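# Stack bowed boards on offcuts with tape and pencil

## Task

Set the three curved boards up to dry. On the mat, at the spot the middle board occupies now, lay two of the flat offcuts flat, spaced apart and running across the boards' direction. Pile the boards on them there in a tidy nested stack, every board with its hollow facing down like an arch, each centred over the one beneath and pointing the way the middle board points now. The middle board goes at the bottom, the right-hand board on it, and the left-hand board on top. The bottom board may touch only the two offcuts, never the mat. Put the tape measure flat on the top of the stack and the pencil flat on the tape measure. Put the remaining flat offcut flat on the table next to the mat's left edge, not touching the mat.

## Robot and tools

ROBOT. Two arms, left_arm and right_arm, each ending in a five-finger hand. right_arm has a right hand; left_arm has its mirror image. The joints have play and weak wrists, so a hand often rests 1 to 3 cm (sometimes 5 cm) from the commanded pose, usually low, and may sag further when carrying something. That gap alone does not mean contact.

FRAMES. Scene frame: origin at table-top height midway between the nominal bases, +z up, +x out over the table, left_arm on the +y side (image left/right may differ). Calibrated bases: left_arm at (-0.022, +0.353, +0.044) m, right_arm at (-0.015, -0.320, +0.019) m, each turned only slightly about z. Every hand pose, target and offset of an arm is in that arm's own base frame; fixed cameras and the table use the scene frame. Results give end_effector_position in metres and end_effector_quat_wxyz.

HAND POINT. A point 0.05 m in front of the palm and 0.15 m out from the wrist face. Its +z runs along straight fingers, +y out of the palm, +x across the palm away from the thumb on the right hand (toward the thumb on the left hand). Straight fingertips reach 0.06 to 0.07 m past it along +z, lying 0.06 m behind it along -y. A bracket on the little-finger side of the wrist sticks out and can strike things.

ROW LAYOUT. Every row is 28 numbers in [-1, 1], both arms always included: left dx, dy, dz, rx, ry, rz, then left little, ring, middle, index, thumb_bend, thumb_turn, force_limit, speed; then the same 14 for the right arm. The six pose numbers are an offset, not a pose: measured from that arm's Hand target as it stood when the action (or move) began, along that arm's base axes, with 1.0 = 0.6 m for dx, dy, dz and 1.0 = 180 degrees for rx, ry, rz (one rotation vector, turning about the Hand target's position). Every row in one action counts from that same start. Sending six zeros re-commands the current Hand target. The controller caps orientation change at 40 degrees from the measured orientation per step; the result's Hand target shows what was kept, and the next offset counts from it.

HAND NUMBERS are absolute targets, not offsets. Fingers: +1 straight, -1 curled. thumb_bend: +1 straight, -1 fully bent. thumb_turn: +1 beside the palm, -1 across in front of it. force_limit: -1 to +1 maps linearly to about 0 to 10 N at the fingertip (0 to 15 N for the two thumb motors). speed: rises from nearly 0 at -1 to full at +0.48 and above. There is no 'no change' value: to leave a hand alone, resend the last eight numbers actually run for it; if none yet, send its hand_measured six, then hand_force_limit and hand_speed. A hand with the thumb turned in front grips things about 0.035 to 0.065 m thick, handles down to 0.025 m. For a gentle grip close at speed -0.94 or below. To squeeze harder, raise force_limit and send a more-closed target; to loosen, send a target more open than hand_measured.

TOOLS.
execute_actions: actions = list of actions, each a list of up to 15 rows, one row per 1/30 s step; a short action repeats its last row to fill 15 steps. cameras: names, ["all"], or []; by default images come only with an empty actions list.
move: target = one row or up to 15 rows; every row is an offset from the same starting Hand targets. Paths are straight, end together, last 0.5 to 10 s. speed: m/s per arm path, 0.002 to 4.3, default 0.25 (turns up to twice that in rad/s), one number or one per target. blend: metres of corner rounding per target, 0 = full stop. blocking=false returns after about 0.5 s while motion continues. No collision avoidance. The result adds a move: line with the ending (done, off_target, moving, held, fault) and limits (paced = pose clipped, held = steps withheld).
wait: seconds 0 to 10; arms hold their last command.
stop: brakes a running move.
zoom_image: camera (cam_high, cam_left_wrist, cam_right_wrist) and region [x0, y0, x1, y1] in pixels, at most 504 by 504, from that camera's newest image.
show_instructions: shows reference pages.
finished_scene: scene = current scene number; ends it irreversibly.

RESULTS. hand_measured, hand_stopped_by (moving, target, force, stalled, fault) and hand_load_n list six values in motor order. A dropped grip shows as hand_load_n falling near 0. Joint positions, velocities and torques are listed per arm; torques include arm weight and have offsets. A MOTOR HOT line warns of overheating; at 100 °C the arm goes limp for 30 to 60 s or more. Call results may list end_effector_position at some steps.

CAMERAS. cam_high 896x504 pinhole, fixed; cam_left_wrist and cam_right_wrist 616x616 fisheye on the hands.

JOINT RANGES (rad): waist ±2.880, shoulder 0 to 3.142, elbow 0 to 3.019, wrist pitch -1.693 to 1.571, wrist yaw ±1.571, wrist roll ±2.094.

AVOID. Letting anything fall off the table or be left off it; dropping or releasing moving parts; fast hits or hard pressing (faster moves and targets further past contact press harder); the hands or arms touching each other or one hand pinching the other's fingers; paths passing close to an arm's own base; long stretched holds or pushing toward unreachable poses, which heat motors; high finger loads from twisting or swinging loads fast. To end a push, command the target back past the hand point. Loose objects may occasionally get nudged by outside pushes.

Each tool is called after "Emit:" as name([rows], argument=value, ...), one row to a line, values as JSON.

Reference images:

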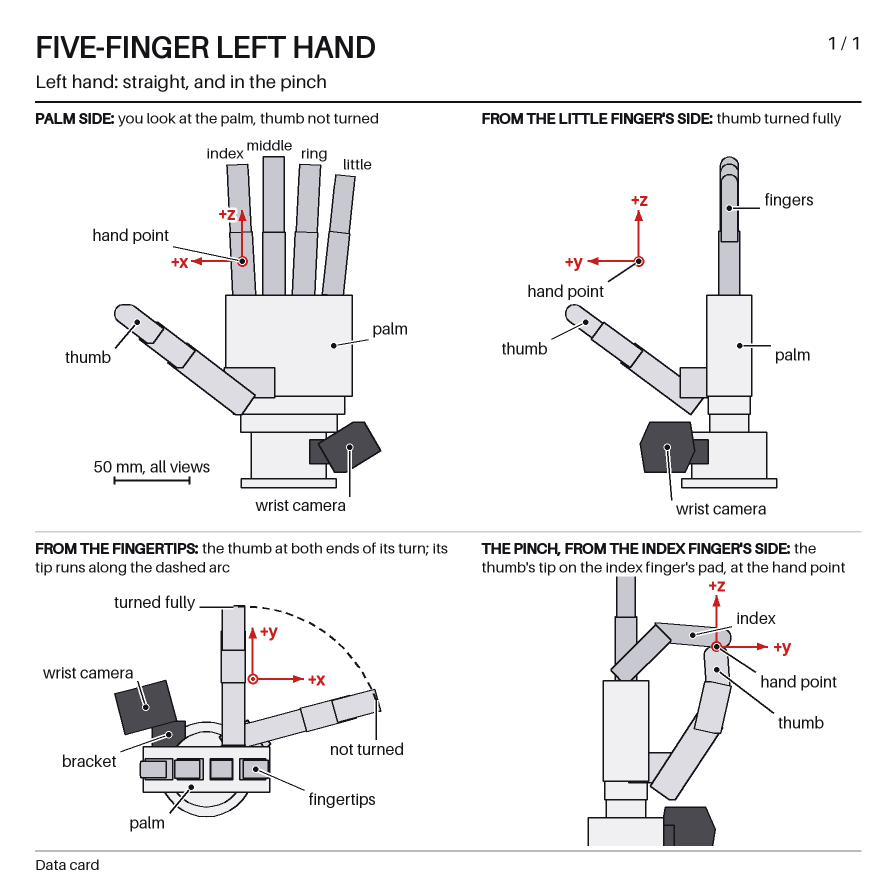

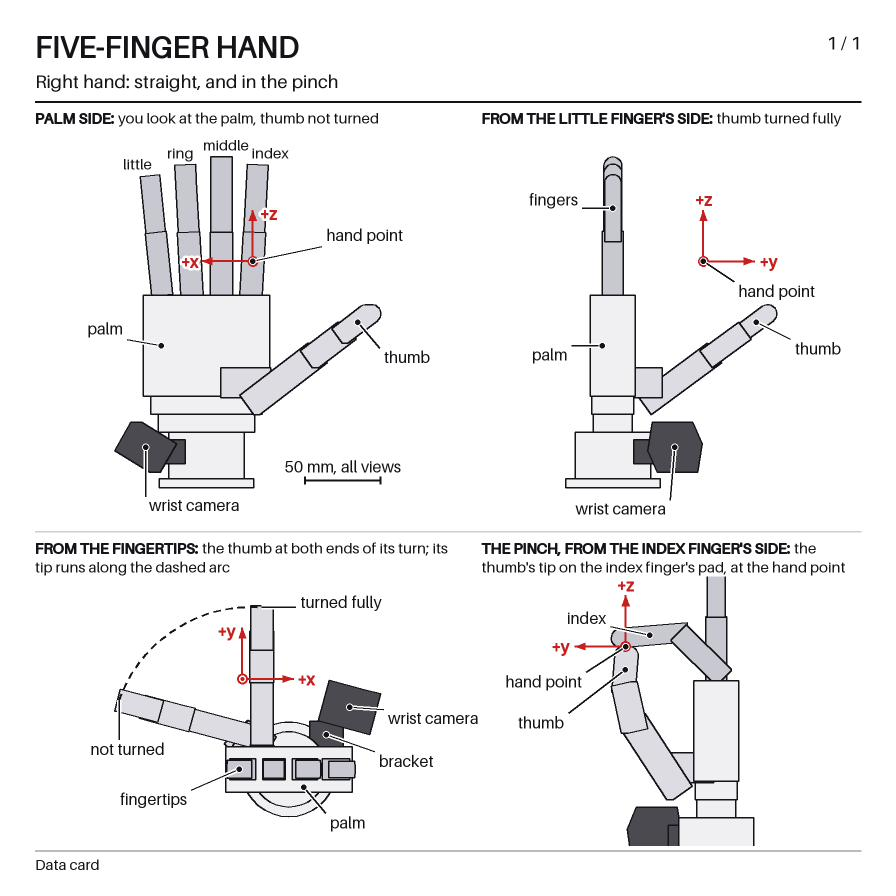

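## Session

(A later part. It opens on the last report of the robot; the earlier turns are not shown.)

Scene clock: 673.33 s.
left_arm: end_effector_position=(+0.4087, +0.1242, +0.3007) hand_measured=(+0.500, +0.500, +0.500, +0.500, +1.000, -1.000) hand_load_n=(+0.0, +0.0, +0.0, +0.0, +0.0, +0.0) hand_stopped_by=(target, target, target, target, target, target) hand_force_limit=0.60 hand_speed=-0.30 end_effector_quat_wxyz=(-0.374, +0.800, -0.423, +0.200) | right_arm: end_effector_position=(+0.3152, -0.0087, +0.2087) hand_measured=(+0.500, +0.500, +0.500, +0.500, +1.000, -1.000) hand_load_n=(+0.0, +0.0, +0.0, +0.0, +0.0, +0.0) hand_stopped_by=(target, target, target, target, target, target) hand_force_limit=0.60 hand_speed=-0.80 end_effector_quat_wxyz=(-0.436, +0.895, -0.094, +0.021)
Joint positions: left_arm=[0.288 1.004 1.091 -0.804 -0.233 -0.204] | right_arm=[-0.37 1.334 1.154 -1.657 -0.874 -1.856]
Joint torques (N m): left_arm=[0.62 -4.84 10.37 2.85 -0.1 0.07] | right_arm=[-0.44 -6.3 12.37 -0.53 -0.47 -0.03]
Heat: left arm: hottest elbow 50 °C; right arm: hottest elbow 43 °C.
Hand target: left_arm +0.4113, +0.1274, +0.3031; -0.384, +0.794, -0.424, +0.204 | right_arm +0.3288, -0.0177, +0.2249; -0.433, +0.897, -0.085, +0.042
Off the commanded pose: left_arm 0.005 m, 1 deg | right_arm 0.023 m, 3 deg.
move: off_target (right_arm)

Emit:
move([
  [-0.39,0.2,0,0,0,0.2,0.5,0.5,0.5,0.5,1,-1,0.6,-0.3,0.63,0.13,-0.04,0.0162,-0.0113,-0.2849,1,1,0.5,0.5,1,-1,0.6,-0.5],
], speed=0.3, cameras=["cam_high","cam_right_wrist"])

Scene clock: 679.10 s.
left_arm: end_effector_position=(+0.1831, +0.2490, +0.3059) hand_measured=(+0.500, +0.500, +0.500, +0.500, +1.000, -1.000) hand_load_n=(+0.0, +0.0, +0.0, +0.0, +0.0, +0.0) hand_stopped_by=(target, target, target, target, target, target) hand_force_limit=0.60 hand_speed=-0.30 end_effector_quat_wxyz=(-0.428, +0.887, -0.155, +0.081) | right_arm: end_effector_position=(+0.6823, +0.0557, +0.1710) hand_measured=(+1.000, +1.000, +0.500, +0.500, +1.000, -1.000) hand_load_n=(+0.0, +0.0, +0.0, +0.0, +0.0, +0.0) hand_stopped_by=(target, target, target, target, target, target) hand_force_limit=0.60 hand_speed=-0.50 end_effector_quat_wxyz=(-0.377, +0.768, -0.472, +0.212)
Joint positions: left_arm=[0.936 0.661 0.936 -0.962 -0.213 -0.187] | right_arm=[-0.048 1.802 1.553 -0.506 -0.424 -0.332]
Joint torques (N m): left_arm=[0.44 -1.67 9.65 1.72 -0.08 0.05] | right_arm=[1.32 -13.86 14.5 2.15 -0.08 0.22]
Heat: left arm: hottest elbow 49 °C; right arm: hottest elbow 44 °C.
Hand target: left_arm +0.1773, +0.2474, +0.3031; -0.428, +0.886, -0.158, +0.076 | right_arm +0.7068, +0.0603, +0.2009; -0.395, +0.760, -0.458, +0.238
Off the commanded pose: left_arm 0.007 m, 1 deg | right_arm 0.039 m, 4 deg.
move: off_target (right_arm)
Images, in order (width x height): cam_high 896x504, cam_right_wrist 616x616.

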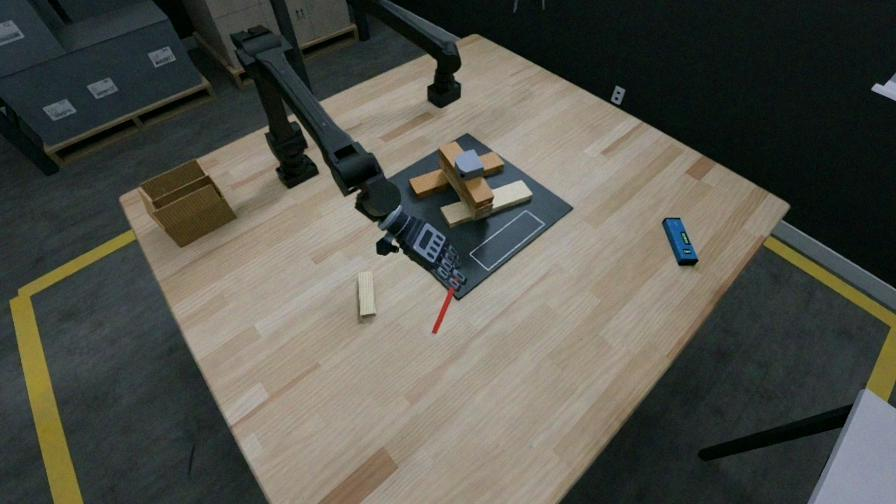

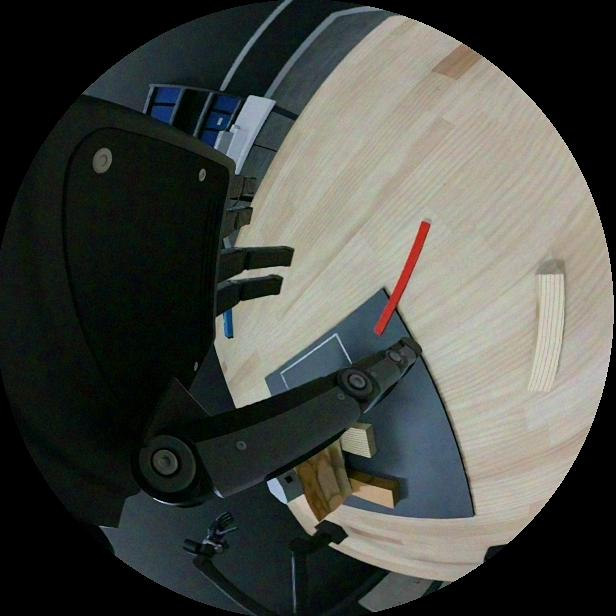

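Emit:
move([
  [0,0,0,0,0,0,0.5,0.5,0.5,0.5,1,-1,0.6,-0.3,-0.03,0.042,-0.16,0,0,0,1,1,0.5,0.5,1,-1,0.6,-0.5],
], speed=0.15, cameras=["cam_high","cam_right_wrist"])

Scene clock: 683.17 s.
left_arm: end_effector_position=(+0.1831, +0.2490, +0.3059) hand_measured=(+0.500, +0.500, +0.500, +0.500, +1.000, -1.000) hand_load_n=(+0.0, +0.0, +0.0, +0.0, +0.0, +0.0) hand_stopped_by=(target, target, target, target, target, target) hand_force_limit=0.60 hand_speed=-0.30 end_effector_quat_wxyz=(-0.428, +0.887, -0.155, +0.081) | right_arm: end_effector_position=(+0.6788, +0.0791, +0.0943) hand_measured=(+1.000, +1.000, +0.500, +0.500, +1.000, -1.000) hand_load_n=(+0.0, +0.0, +0.0, +0.0, +0.0, +0.0) hand_stopped_by=(target, target, target, target, target, target) hand_force_limit=0.60 hand_speed=-0.50 end_effector_quat_wxyz=(-0.384, +0.765, -0.466, +0.226)
Joint positions: left_arm=[0.936 0.661 0.936 -0.962 -0.213 -0.187] | right_arm=[-0.008 1.847 1.389 -0.253 -0.392 -0.302]
Joint torques (N m): left_arm=[0.73 -1.03 9.46 1.69 -0.06 0.1] | right_arm=[1.38 -14.33 9.39 2.51 -0.06 0.22]
Heat: left arm: hottest elbow 49 °C; right arm: hottest elbow 44 °C.
Hand target: left_arm +0.1773, +0.2474, +0.3031; -0.428, +0.886, -0.158, +0.076 | right_arm +0.6888, +0.0855, +0.1049; -0.395, +0.760, -0.458, +0.238
Off the commanded pose: left_arm 0.007 m, 1 deg | right_arm 0.016 m, 2 deg.
move: off_target (right_arm)
Images, in order (width x height): cam_high 896x504, cam_right_wrist 616x616.

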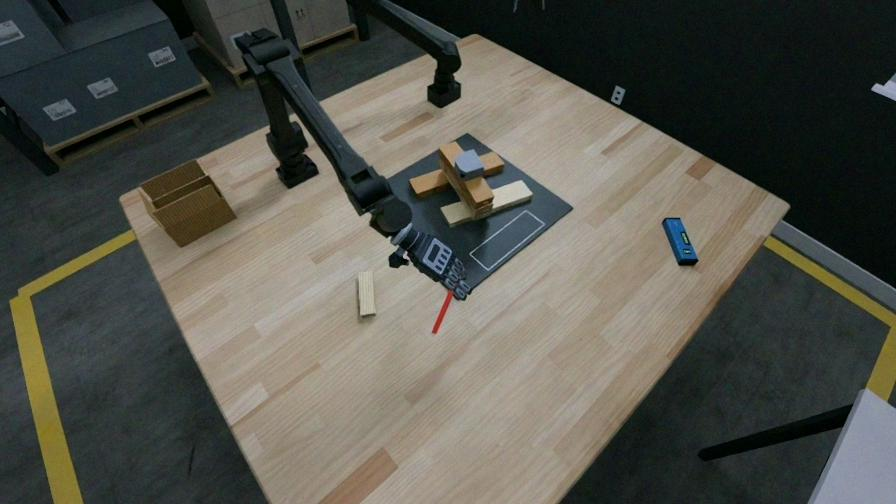

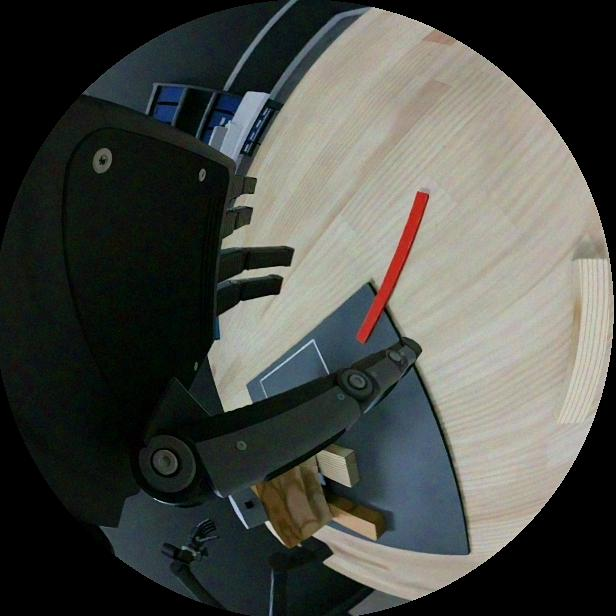

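Emit:
move([
  [0,0,0,0,0,0,0.5,0.5,0.5,0.5,1,-1,0.6,-0.3,-0.01,-0.005,-0.08,0,0,0,1,1,-0.14,-0.16,0.48,-1,0.6,-0.5],
], speed=0.1, cameras=["cam_high","cam_right_wrist"])

Emit:
zoom_image(camera="cam_right_wrist", region=[220, 170, 460, 410])

Emit:
zoom_image(camera="cam_high", region=[400, 220, 500, 340])

Scene clock: 686.80 s.
left_arm: end_effector_position=(+0.1831, +0.2490, +0.3059) hand_measured=(+0.500, +0.500, +0.500, +0.500, +1.000, -1.000) hand_load_n=(+0.0, +0.0, +0.0, +0.0, +0.0, +0.0) hand_stopped_by=(target, target, target, target, target, target) hand_force_limit=0.60 hand_speed=-0.30 end_effector_quat_wxyz=(-0.428, +0.887, -0.155, +0.081) | right_arm: end_effector_position=(+0.6729, +0.0791, +0.0477) hand_measured=(+1.000, +1.000, -0.140, -0.160, +0.480, -1.000) hand_load_n=(+0.0, +0.0, +0.0, +0.0, +0.0, +0.0) hand_stopped_by=(target, target, target, target, target, target) hand_force_limit=0.60 hand_speed=-0.50 end_effector_quat_wxyz=(-0.384, +0.764, -0.466, +0.226)
Joint positions: left_arm=[0.936 0.661 0.936 -0.962 -0.213 -0.187] | right_arm=[-0.008 1.893 1.318 -0.135 -0.392 -0.302]
Joint torques (N m): left_arm=[0.56 -1.32 9.57 1.85 -0.09 0.08] | right_arm=[1.14 -14.39 8.95 2.44 -0.19 0.19]
Heat: left arm: hottest elbow 48 °C; right arm: hottest elbow 44 °C.
Hand target: left_arm +0.1773, +0.2474, +0.3031; -0.428, +0.886, -0.158, +0.076 | right_arm +0.6828, +0.0825, +0.0569; -0.395, +0.760, -0.458, +0.238
Off the commanded pose: left_arm 0.007 m, 1 deg | right_arm 0.014 m, 2 deg.
move: off_target (right_arm)
Images, in order (width x height): cam_high 896x504, cam_right_wrist 616x616.

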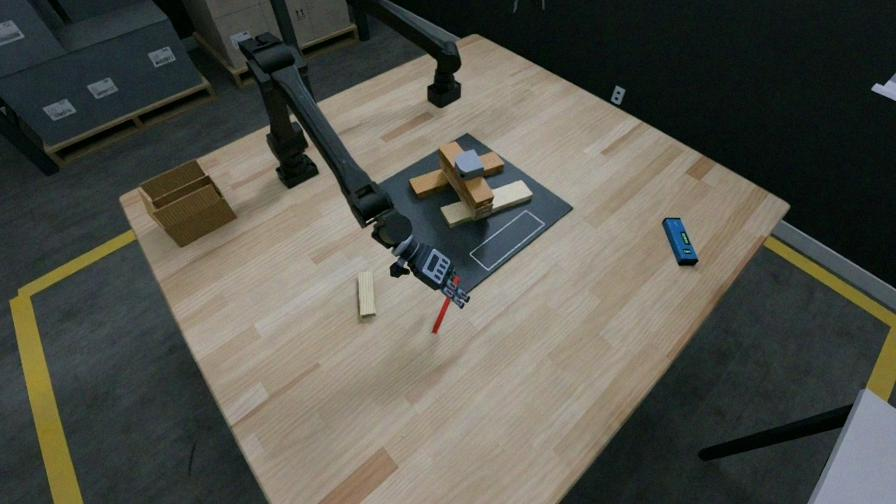

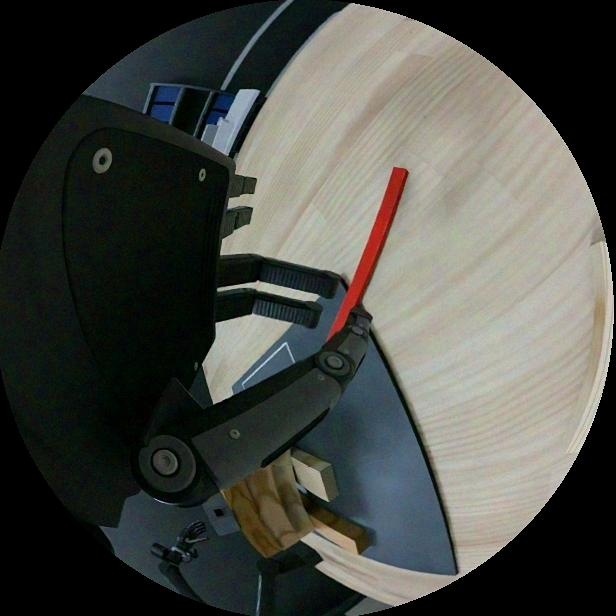

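Scaled by 2.100 from the camera's 616x616 image, which has a finer 880x880 frame.

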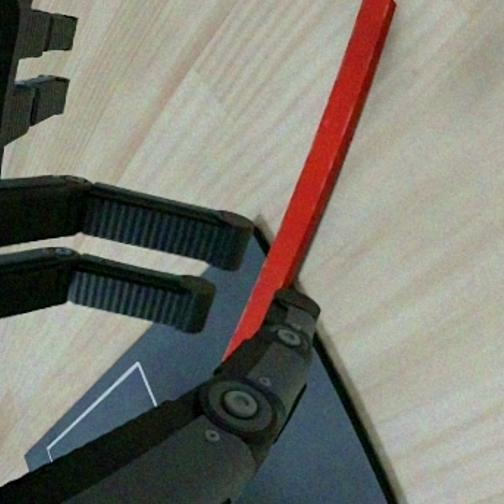

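Scaled by 4.200 from the camera's 896x504 image, which has a finer 1280x720 frame.

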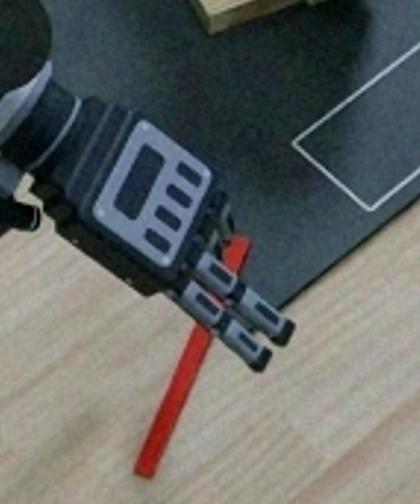

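Emit:
zoom_image(camera="cam_high", region=[425, 245, 485, 305])

Scaled by 8.400 from the camera's 896x504 image, which has a finer 1280x720 frame.

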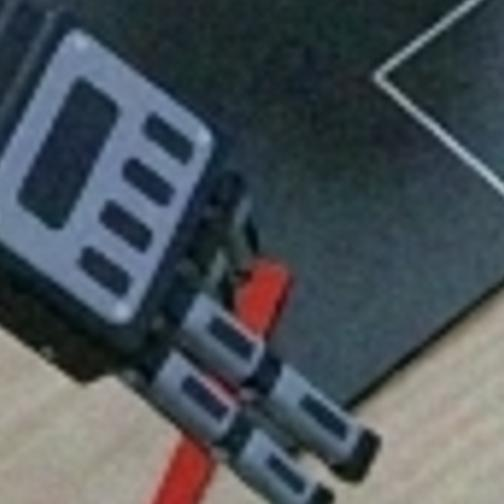

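Emit:
move([
  [0,0,0,0,0,0,0.5,0.5,0.5,0.5,1,-1,0.6,-0.3,0.0,0.0,-0.025,0,0,0,1,1,-0.14,-0.16,0.48,-1,0.6,-0.5],
], speed=0.05, cameras=["cam_high","cam_right_wrist"])

Emit:
zoom_image(camera="cam_right_wrist", region=[250, 200, 430, 380])

Emit:
zoom_image(camera="cam_high", region=[425, 255, 485, 315])

Scene clock: 694.90 s.
left_arm: end_effector_position=(+0.1831, +0.2490, +0.3059) hand_measured=(+0.500, +0.500, +0.500, +0.500, +1.000, -1.000) hand_load_n=(+0.0, +0.0, +0.0, +0.0, +0.0, +0.0) hand_stopped_by=(target, target, target, target, target, target) hand_force_limit=0.60 hand_speed=-0.30 end_effector_quat_wxyz=(-0.428, +0.887, -0.155, +0.081) | right_arm: end_effector_position=(+0.6745, +0.0791, +0.0378) hand_measured=(+1.000, +1.000, -0.140, -0.160, +0.480, -1.000) hand_load_n=(+0.0, +0.0, +0.0, +0.0, +0.0, +0.0) hand_stopped_by=(target, target, target, target, target, target) hand_force_limit=0.60 hand_speed=-0.50 end_effector_quat_wxyz=(-0.386, +0.763, -0.464, +0.230)
Joint positions: left_arm=[0.936 0.661 0.936 -0.962 -0.213 -0.187] | right_arm=[-0.008 1.908 1.307 -0.1 -0.392 -0.302]
Joint torques (N m): left_arm=[0.97 -1.61 9.66 1.76 -0.09 0.1] | right_arm=[1.08 -13.98 8.57 2.45 -0.18 0.19]
Heat: left arm: hottest elbow 47 °C; right arm: hottest elbow 43 °C.
Hand target: left_arm +0.1773, +0.2474, +0.3031; -0.428, +0.886, -0.158, +0.076 | right_arm +0.6828, +0.0825, +0.0419; -0.395, +0.760, -0.458, +0.238
Off the commanded pose: left_arm 0.007 m, 1 deg | right_arm 0.010 m, 2 deg.
move: done
Images, in order (width x height): cam_high 896x504, cam_right_wrist 616x616.

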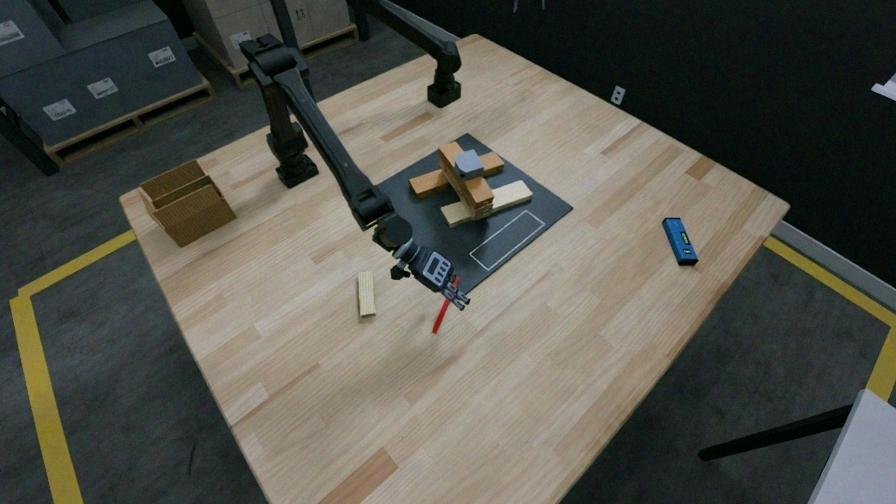

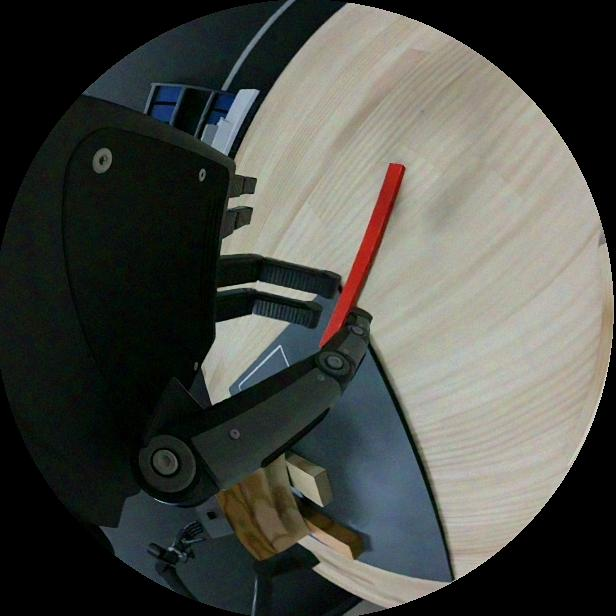

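Scaled by 2.800 from the camera's 616x616 image, which has a finer 880x880 frame.

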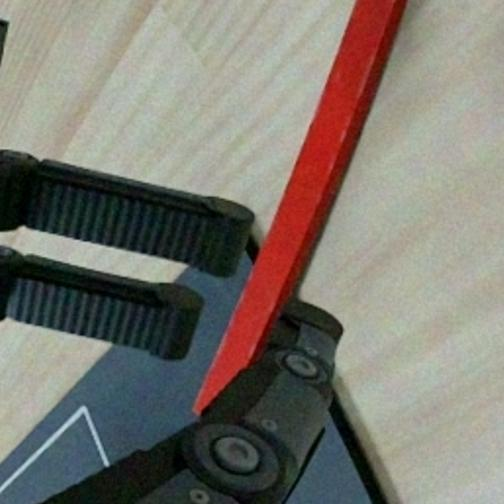

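Scaled by 8.400 from the camera's 896x504 image, which has a finer 1280x720 frame.

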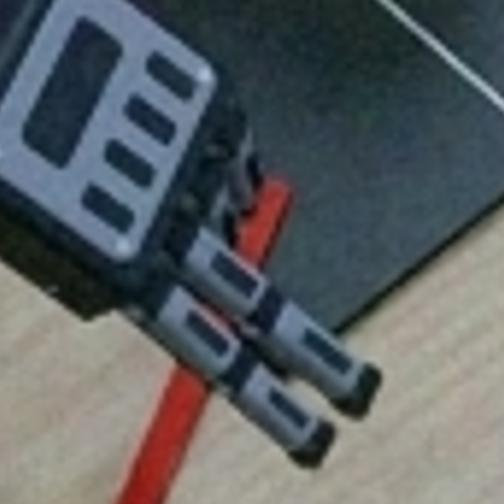

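Emit:
move([
  [0,0,0,0,0,0,0.5,0.5,0.5,0.5,1,-1,0.6,-0.3,0.0,0.0,-0.035,0,0,0,1,1,-0.14,-0.16,0.48,-1,0.6,-0.5],
], speed=0.04, cameras=["cam_high","cam_right_wrist"])

Emit:
zoom_image(camera="cam_right_wrist", region=[250, 200, 430, 380])

Emit:
zoom_image(camera="cam_high", region=[425, 255, 485, 315])

Scene clock: 698.47 s.
left_arm: end_effector_position=(+0.1831, +0.2490, +0.3059) hand_measured=(+0.500, +0.500, +0.500, +0.500, +1.000, -1.000) hand_load_n=(+0.0, +0.0, -0.5, +0.0, +0.0, +0.0) hand_stopped_by=(target, target, target, target, target, target) hand_force_limit=0.60 hand_speed=-0.30 end_effector_quat_wxyz=(-0.428, +0.887, -0.155, +0.081) | right_arm: end_effector_position=(+0.6741, +0.0791, +0.0156) hand_measured=(+1.000, +1.000, -0.140, -0.160, +0.480, -1.000) hand_load_n=(+0.0, +0.0, +0.0, +0.0, +0.0, +0.0) hand_stopped_by=(target, target, target, target, target, target) hand_force_limit=0.60 hand_speed=-0.50 end_effector_quat_wxyz=(-0.386, +0.764, -0.464, +0.229)
Joint positions: left_arm=[0.936 0.661 0.936 -0.962 -0.213 -0.187] | right_arm=[-0.008 1.942 1.292 -0.054 -0.392 -0.302]
Joint torques (N m): left_arm=[0.56 -1.32 9.61 1.76 -0.03 0.08] | right_arm=[1.08 -14.21 8.38 2.47 -0.18 0.18]
Heat: left arm: hottest elbow 47 °C; right arm: hottest elbow 43 °C.
Hand target: left_arm +0.1773, +0.2474, +0.3031; -0.428, +0.886, -0.158, +0.076 | right_arm +0.6828, +0.0825, +0.0209; -0.395, +0.760, -0.458, +0.238
Off the commanded pose: left_arm 0.007 m, 1 deg | right_arm 0.011 m, 2 deg.
move: off_target (right_arm)
Images, in order (width x height): cam_high 896x504, cam_right_wrist 616x616.

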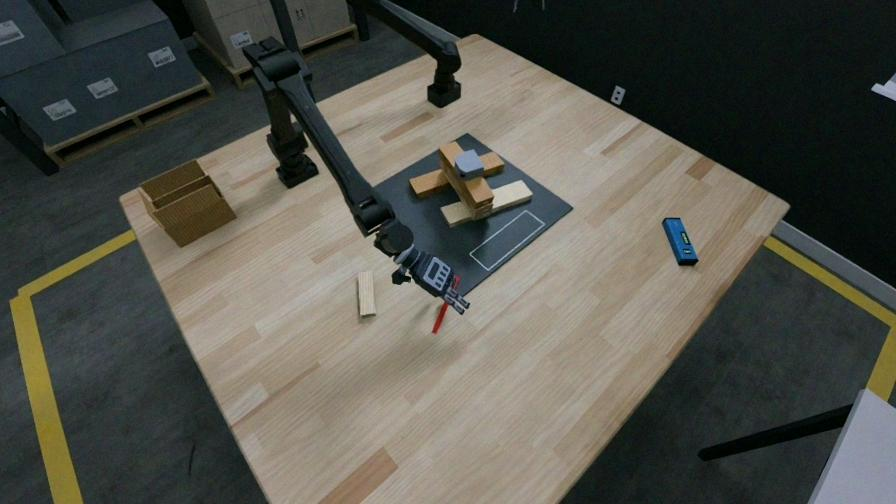

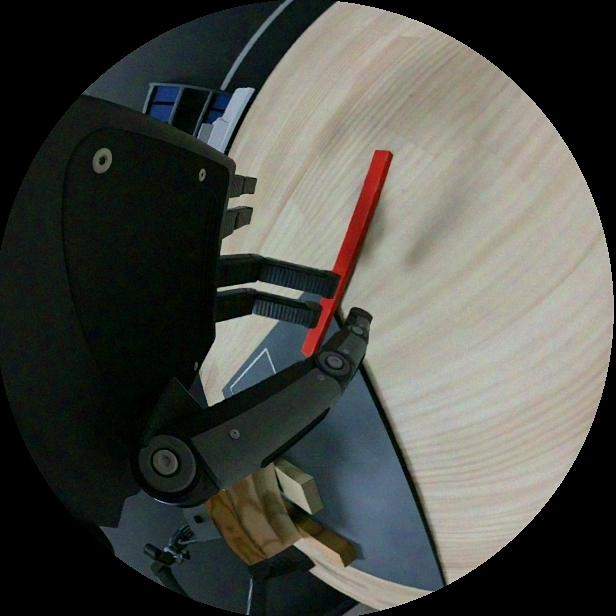

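Scaled by 2.800 from the camera's 616x616 image, which has a finer 880x880 frame.

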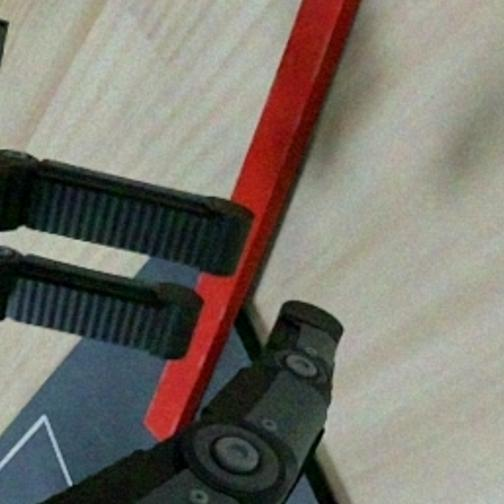

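Scaled by 8.400 from the camera's 896x504 image, which has a finer 1280x720 frame.

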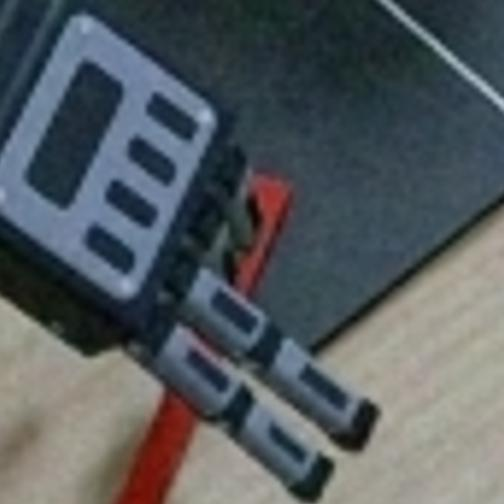

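Emit:
move([
  [0,0,0,0,0,0,0.5,0.5,0.5,0.5,1,-1,0.6,-0.3,0.0,0.0,0.05,0,0,0,1,1,-0.14,-0.16,0.48,-1,0.6,-0.5],
  [0,0,0,0,0,0,0.5,0.5,0.5,0.5,1,-1,0.6,-0.3,0.024,0.008,0.05,0,0,0,1,1,-0.14,-0.16,0.48,-1,0.6,-0.5],
  [0,0,0,0,0,0,0.5,0.5,0.5,0.5,1,-1,0.6,-0.3,0.024,0.008,0.0,0,0,0,1,1,-0.14,-0.16,0.48,-1,0.6,-0.5],
], speed=0.06, cameras=["cam_high","cam_right_wrist"])

Emit:
zoom_image(camera="cam_right_wrist", region=[250, 200, 430, 380])

Emit:
zoom_image(camera="cam_high", region=[425, 255, 485, 315])

Scene clock: 703.40 s.
left_arm: end_effector_position=(+0.1831, +0.2490, +0.3059) hand_measured=(+0.500, +0.500, +0.500, +0.500, +1.000, -1.000) hand_load_n=(+0.0, +0.0, +0.0, +0.0, +0.0, +0.0) hand_stopped_by=(target, target, target, target, target, target) hand_force_limit=0.60 hand_speed=-0.30 end_effector_quat_wxyz=(-0.428, +0.887, -0.155, +0.081) | right_arm: end_effector_position=(+0.6767, +0.0787, +0.0036) hand_measured=(+1.000, +1.000, -0.140, -0.160, +0.480, -1.000) hand_load_n=(+0.0, +0.0, +0.0, +0.0, +0.0, +0.0) hand_stopped_by=(target, target, target, target, target, target) hand_force_limit=0.60 hand_speed=-0.50 end_effector_quat_wxyz=(-0.379, +0.766, -0.470, +0.220)
Joint positions: left_arm=[0.936 0.661 0.936 -0.962 -0.213 -0.187] | right_arm=[-0.008 1.971 1.314 -0.071 -0.389 -0.301]
Joint torques (N m): left_arm=[0.85 -1.96 9.59 1.72 -0.06 0.1] | right_arm=[1.55 -14.56 10.65 2.4 -0.06 0.21]
Heat: left arm: hottest elbow 46 °C; right arm: hottest elbow 43 °C.
Hand target: left_arm +0.1773, +0.2474, +0.3031; -0.428, +0.886, -0.158, +0.076 | right_arm +0.6972, +0.0873, +0.0209; -0.395, +0.760, -0.458, +0.238
Off the commanded pose: left_arm 0.007 m, 1 deg | right_arm 0.028 m, 3 deg.
move: off_target (right_arm)
Images, in order (width x height): cam_high 896x504, cam_right_wrist 616x616.

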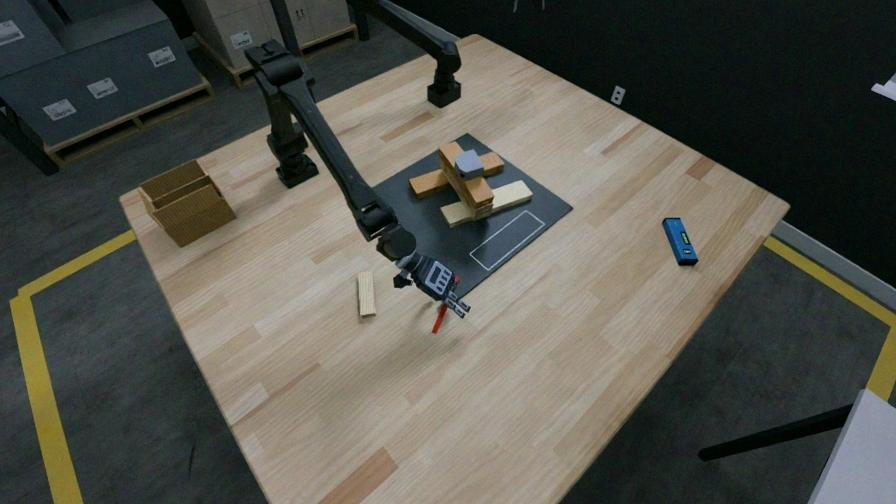

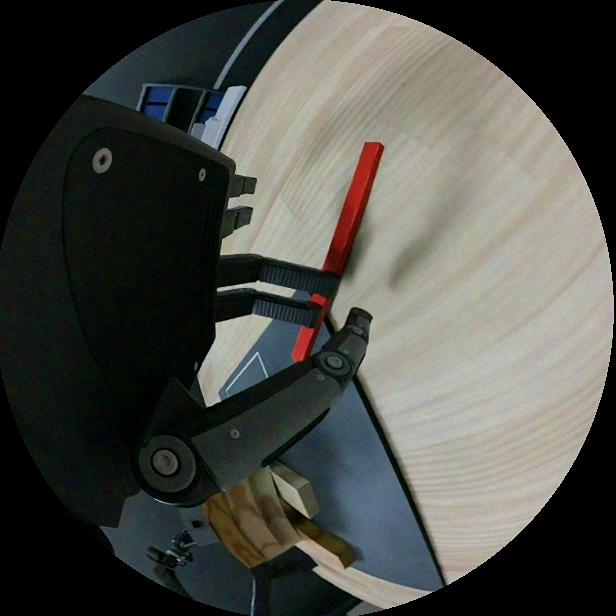

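Scaled by 2.800 from the camera's 616x616 image, which has a finer 880x880 frame.

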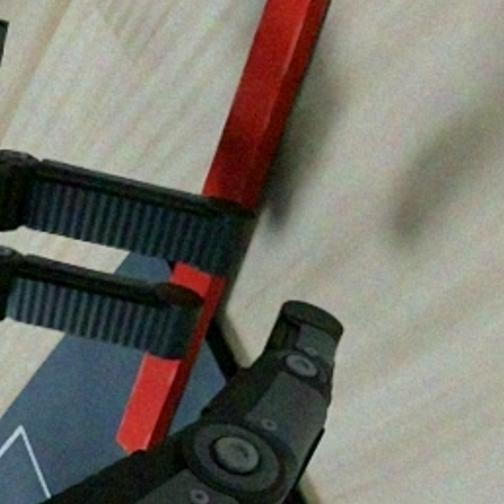

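Scaled by 8.400 from the camera's 896x504 image, which has a finer 1280x720 frame.

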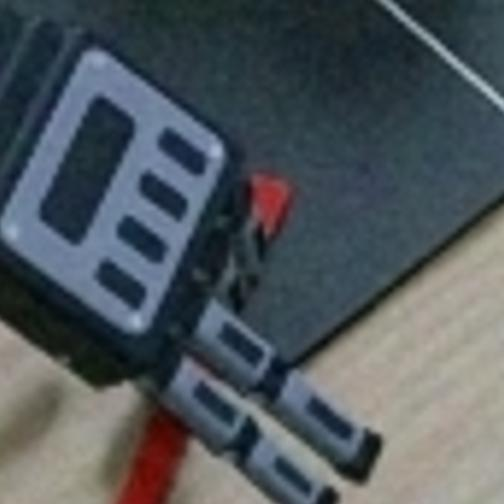

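Emit:
move([
  [0,0,0,0,0,0,0.5,0.5,0.5,0.5,1,-1,0.6,-0.3,0.0,0.0,0.13,0,0,0,1,1,-0.14,-0.16,0.48,-1,0.6,-0.5],
  [0,0,0,0,0,0,0.5,0.5,0.5,0.5,1,-1,0.6,-0.3,0.008,0.008,0.13,0,0,0,1,1,-0.14,-0.16,0.48,-1,0.6,-0.5],
  [0,0,0,0,0,0,0.5,0.5,0.5,0.5,1,-1,0.6,-0.3,0.002,0.004,0.01,0,0,0,1,1,-0.14,-0.16,0.48,-1,0.6,-0.5],
], speed=0.08, cameras=["cam_high","cam_right_wrist"])

Emit:
zoom_image(camera="cam_right_wrist", region=[250, 200, 430, 380])

Emit:
zoom_image(camera="cam_high", region=[425, 255, 485, 315])

Scene clock: 708.57 s.
left_arm: end_effector_position=(+0.1831, +0.2490, +0.3059) hand_measured=(+0.500, +0.500, +0.500, +0.500, +1.000, -1.000) hand_load_n=(+0.0, +0.0, +0.0, +0.0, +0.0, +0.0) hand_stopped_by=(target, target, target, target, target, target) hand_force_limit=0.60 hand_speed=-0.30 end_effector_quat_wxyz=(-0.428, +0.887, -0.155, +0.081) | right_arm: end_effector_position=(+0.6899, +0.0781, +0.0195) hand_measured=(+1.000, +1.000, -0.140, -0.160, +0.480, -1.000) hand_load_n=(+0.0, +0.0, +0.0, +0.0, +0.0, +0.0) hand_stopped_by=(target, target, target, target, target, target) hand_force_limit=0.60 hand_speed=-0.50 end_effector_quat_wxyz=(-0.384, +0.762, -0.469, +0.229)
Joint positions: left_arm=[0.936 0.661 0.936 -0.962 -0.213 -0.187] | right_arm=[-0.008 1.968 1.349 -0.085 -0.385 -0.295]
Joint torques (N m): left_arm=[0.85 -1.49 9.58 1.66 -0.07 0.09] | right_arm=[1.44 -14.92 8.65 2.47 -0.13 0.19]
Heat: left arm: hottest elbow 46 °C; right arm: hottest elbow 44 °C.
Hand target: left_arm +0.1773, +0.2474, +0.3031; -0.428, +0.886, -0.158, +0.076 | right_arm +0.6984, +0.0897, +0.0269; -0.395, +0.760, -0.458, +0.238
Off the commanded pose: left_arm 0.007 m, 1 deg | right_arm 0.016 m, 2 deg.
move: off_target (right_arm)
Images, in order (width x height): cam_high 896x504, cam_right_wrist 616x616.

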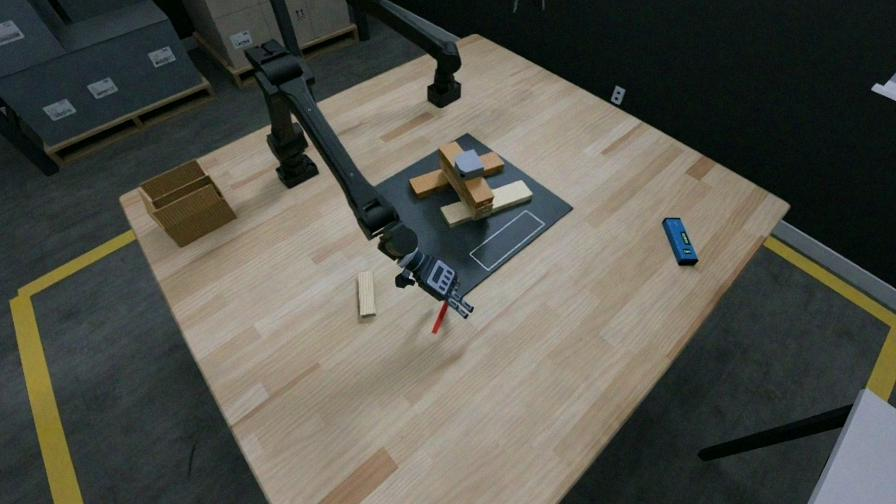

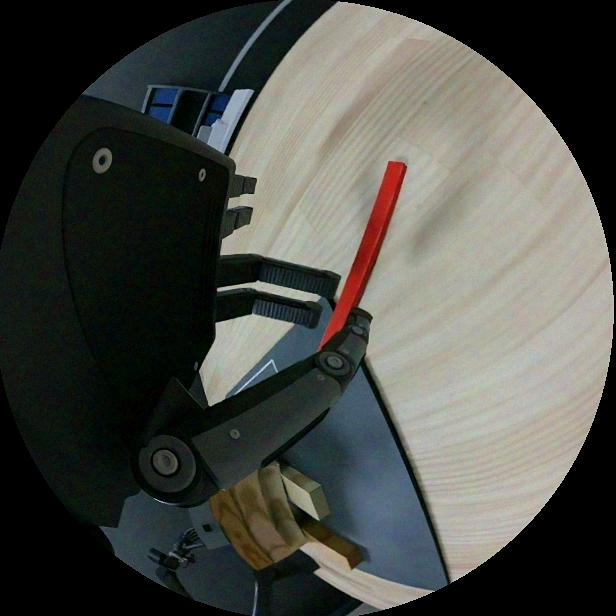

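Scaled by 2.800 from the camera's 616x616 image, which has a finer 880x880 frame.

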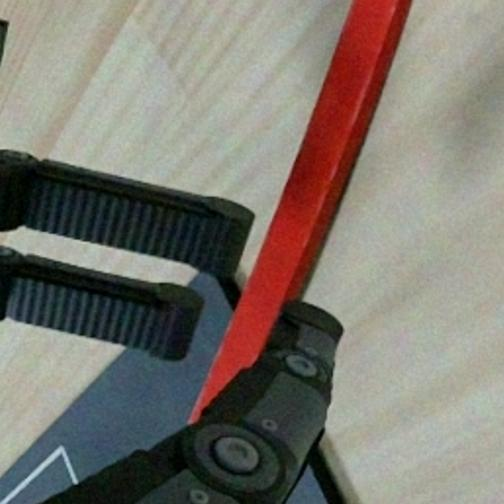

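Scaled by 8.400 from the camera's 896x504 image, which has a finer 1280x720 frame.

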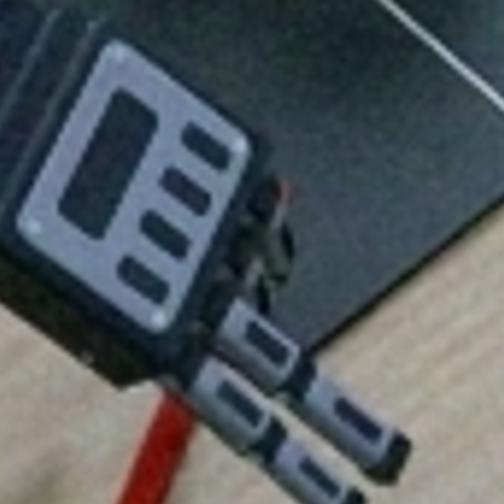

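Emit:
move([
  [0,0,0,0,0,0,0.5,0.5,0.5,0.5,1,-1,0.6,-0.3,0.004,-0.002,-0.035,0,0,0,1,1,-0.14,-0.16,0.48,-1,0.6,-0.5],
], speed=0.04, cameras=["cam_high","cam_right_wrist"])

Emit:
zoom_image(camera="cam_right_wrist", region=[250, 200, 430, 380])

Scene clock: 710.80 s.
left_arm: end_effector_position=(+0.1831, +0.2490, +0.3059) hand_measured=(+0.500, +0.500, +0.500, +0.500, +1.000, -1.000) hand_load_n=(+0.0, +0.0, +0.0, +0.0, +0.0, +0.0) hand_stopped_by=(target, target, target, target, target, target) hand_force_limit=0.60 hand_speed=-0.30 end_effector_quat_wxyz=(-0.428, +0.887, -0.155, +0.081) | right_arm: end_effector_position=(+0.6946, +0.0781, +0.0030) hand_measured=(+1.000, +1.000, -0.140, -0.160, +0.480, -1.000) hand_load_n=(+0.0, +0.0, +0.0, +0.0, +0.0, +0.0) hand_stopped_by=(target, target, target, target, target, target) hand_force_limit=0.60 hand_speed=-0.50 end_effector_quat_wxyz=(-0.386, +0.761, -0.468, +0.232)
Joint positions: left_arm=[0.936 0.661 0.936 -0.962 -0.213 -0.187] | right_arm=[-0.008 2.002 1.349 -0.043 -0.385 -0.295]
Joint torques (N m): left_arm=[0.62 -1.26 9.69 1.74 -0.08 0.07] | right_arm=[1.14 -14.92 8.1 2.47 -0.19 0.17]
Heat: left arm: hottest elbow 46 °C; right arm: hottest elbow 44 °C.
Hand target: left_arm +0.1773, +0.2474, +0.3031; -0.428, +0.886, -0.158, +0.076 | right_arm +0.7008, +0.0885, +0.0059; -0.395, +0.760, -0.458, +0.238
Off the commanded pose: left_arm 0.007 m, 1 deg | right_arm 0.012 m, 2 deg.
move: off_target (right_arm)
Images, in order (width x height): cam_high 896x504, cam_right_wrist 616x616.

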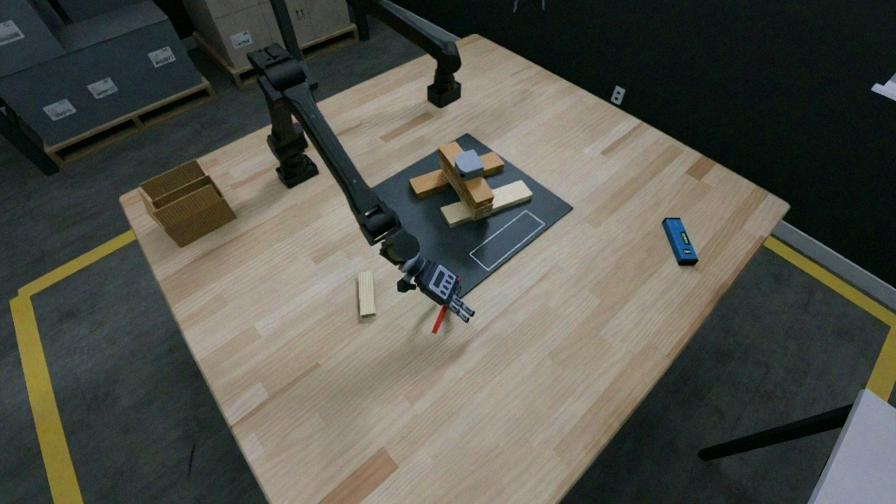

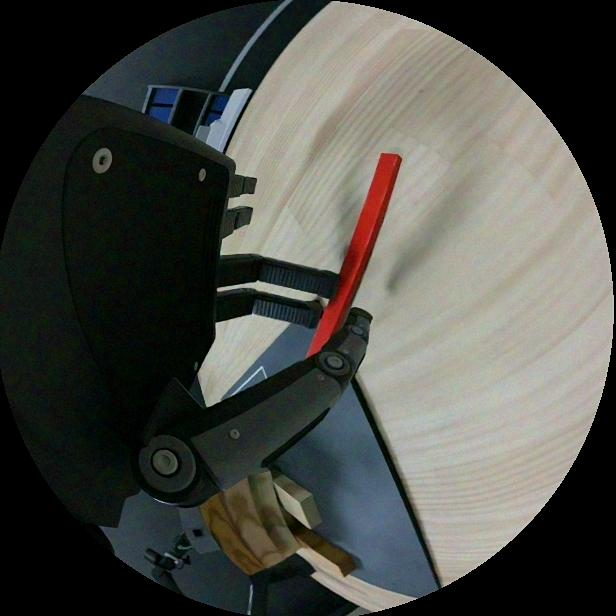

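Scaled by 2.800 from the camera's 616x616 image, which has a finer 880x880 frame.

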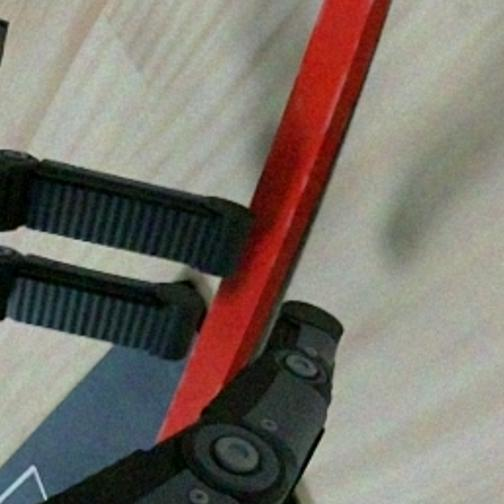

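Emit:
move([
  [0,0,0,0,0,0,0.5,0.5,0.5,0.5,1,-1,0.6,-0.3,0.009,0.0,-0.022,0,0,0,1,1,-0.14,-0.16,0.48,-1,0.6,-0.5],
], speed=0.04, cameras=["cam_high","cam_right_wrist"])

Emit:
zoom_image(camera="cam_right_wrist", region=[250, 200, 430, 380])

Scene clock: 712.73 s.
left_arm: end_effector_position=(+0.1831, +0.2490, +0.3059) hand_measured=(+0.500, +0.500, +0.500, +0.500, +1.000, -1.000) hand_load_n=(+0.5, +0.0, +0.0, +0.0, +0.0, +0.0) hand_stopped_by=(target, target, target, target, target, target) hand_force_limit=0.60 hand_speed=-0.30 end_effector_quat_wxyz=(-0.428, +0.887, -0.155, +0.081) | right_arm: end_effector_position=(+0.6975, +0.0794, -0.0028) hand_measured=(+1.000, +1.000, -0.140, -0.160, +0.480, -1.000) hand_load_n=(+0.0, +0.0, -1.5, +0.0, +0.0, +0.0) hand_stopped_by=(target, target, target, target, target, target) hand_force_limit=0.60 hand_speed=-0.50 end_effector_quat_wxyz=(-0.389, +0.760, -0.465, +0.235)
Joint positions: left_arm=[0.936 0.661 0.936 -0.962 -0.213 -0.187] | right_arm=[-0.006 2.015 1.349 -0.02 -0.386 -0.295]
Joint torques (N m): left_arm=[0.26 -0.97 9.61 1.73 -0.02 0.05] | right_arm=[1.2 -13.74 9.05 2.36 -0.14 0.18]
Heat: left arm: hottest elbow 45 °C; right arm: hottest elbow 44 °C.
Hand target: left_arm +0.1773, +0.2474, +0.3031; -0.428, +0.886, -0.158, +0.076 | right_arm +0.7062, +0.0885, -0.0073; -0.395, +0.760, -0.458, +0.238
Off the commanded pose: left_arm 0.007 m, 1 deg | right_arm 0.013 m, 1 deg.
move: off_target (right_arm)
Images, in order (width x height): cam_high 896x504, cam_right_wrist 616x616.

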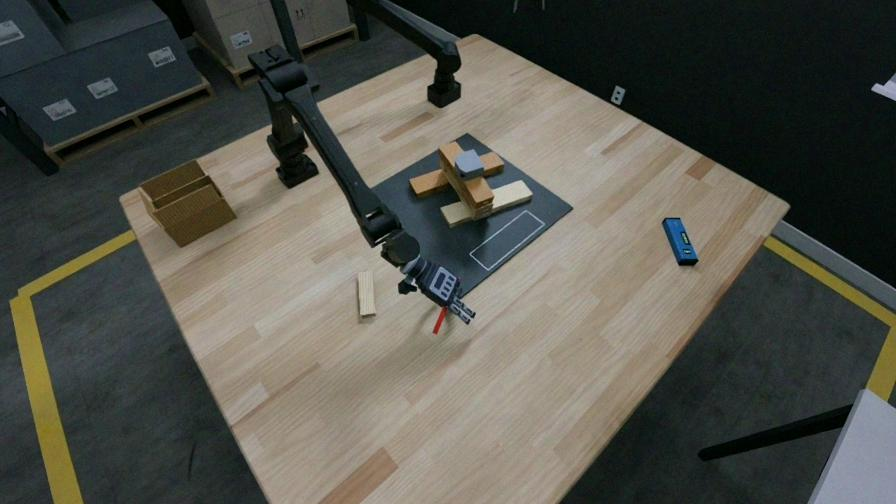

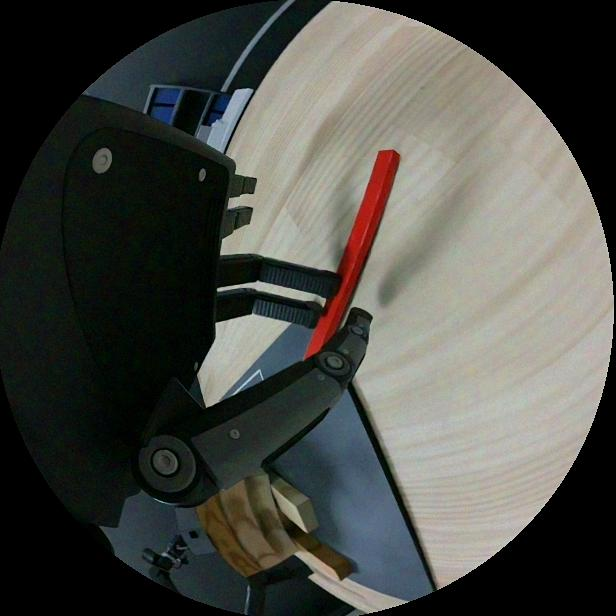

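Scaled by 2.800 from the camera's 616x616 image, which has a finer 880x880 frame.

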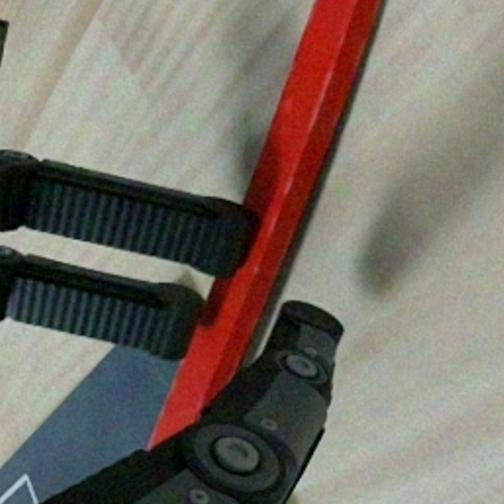

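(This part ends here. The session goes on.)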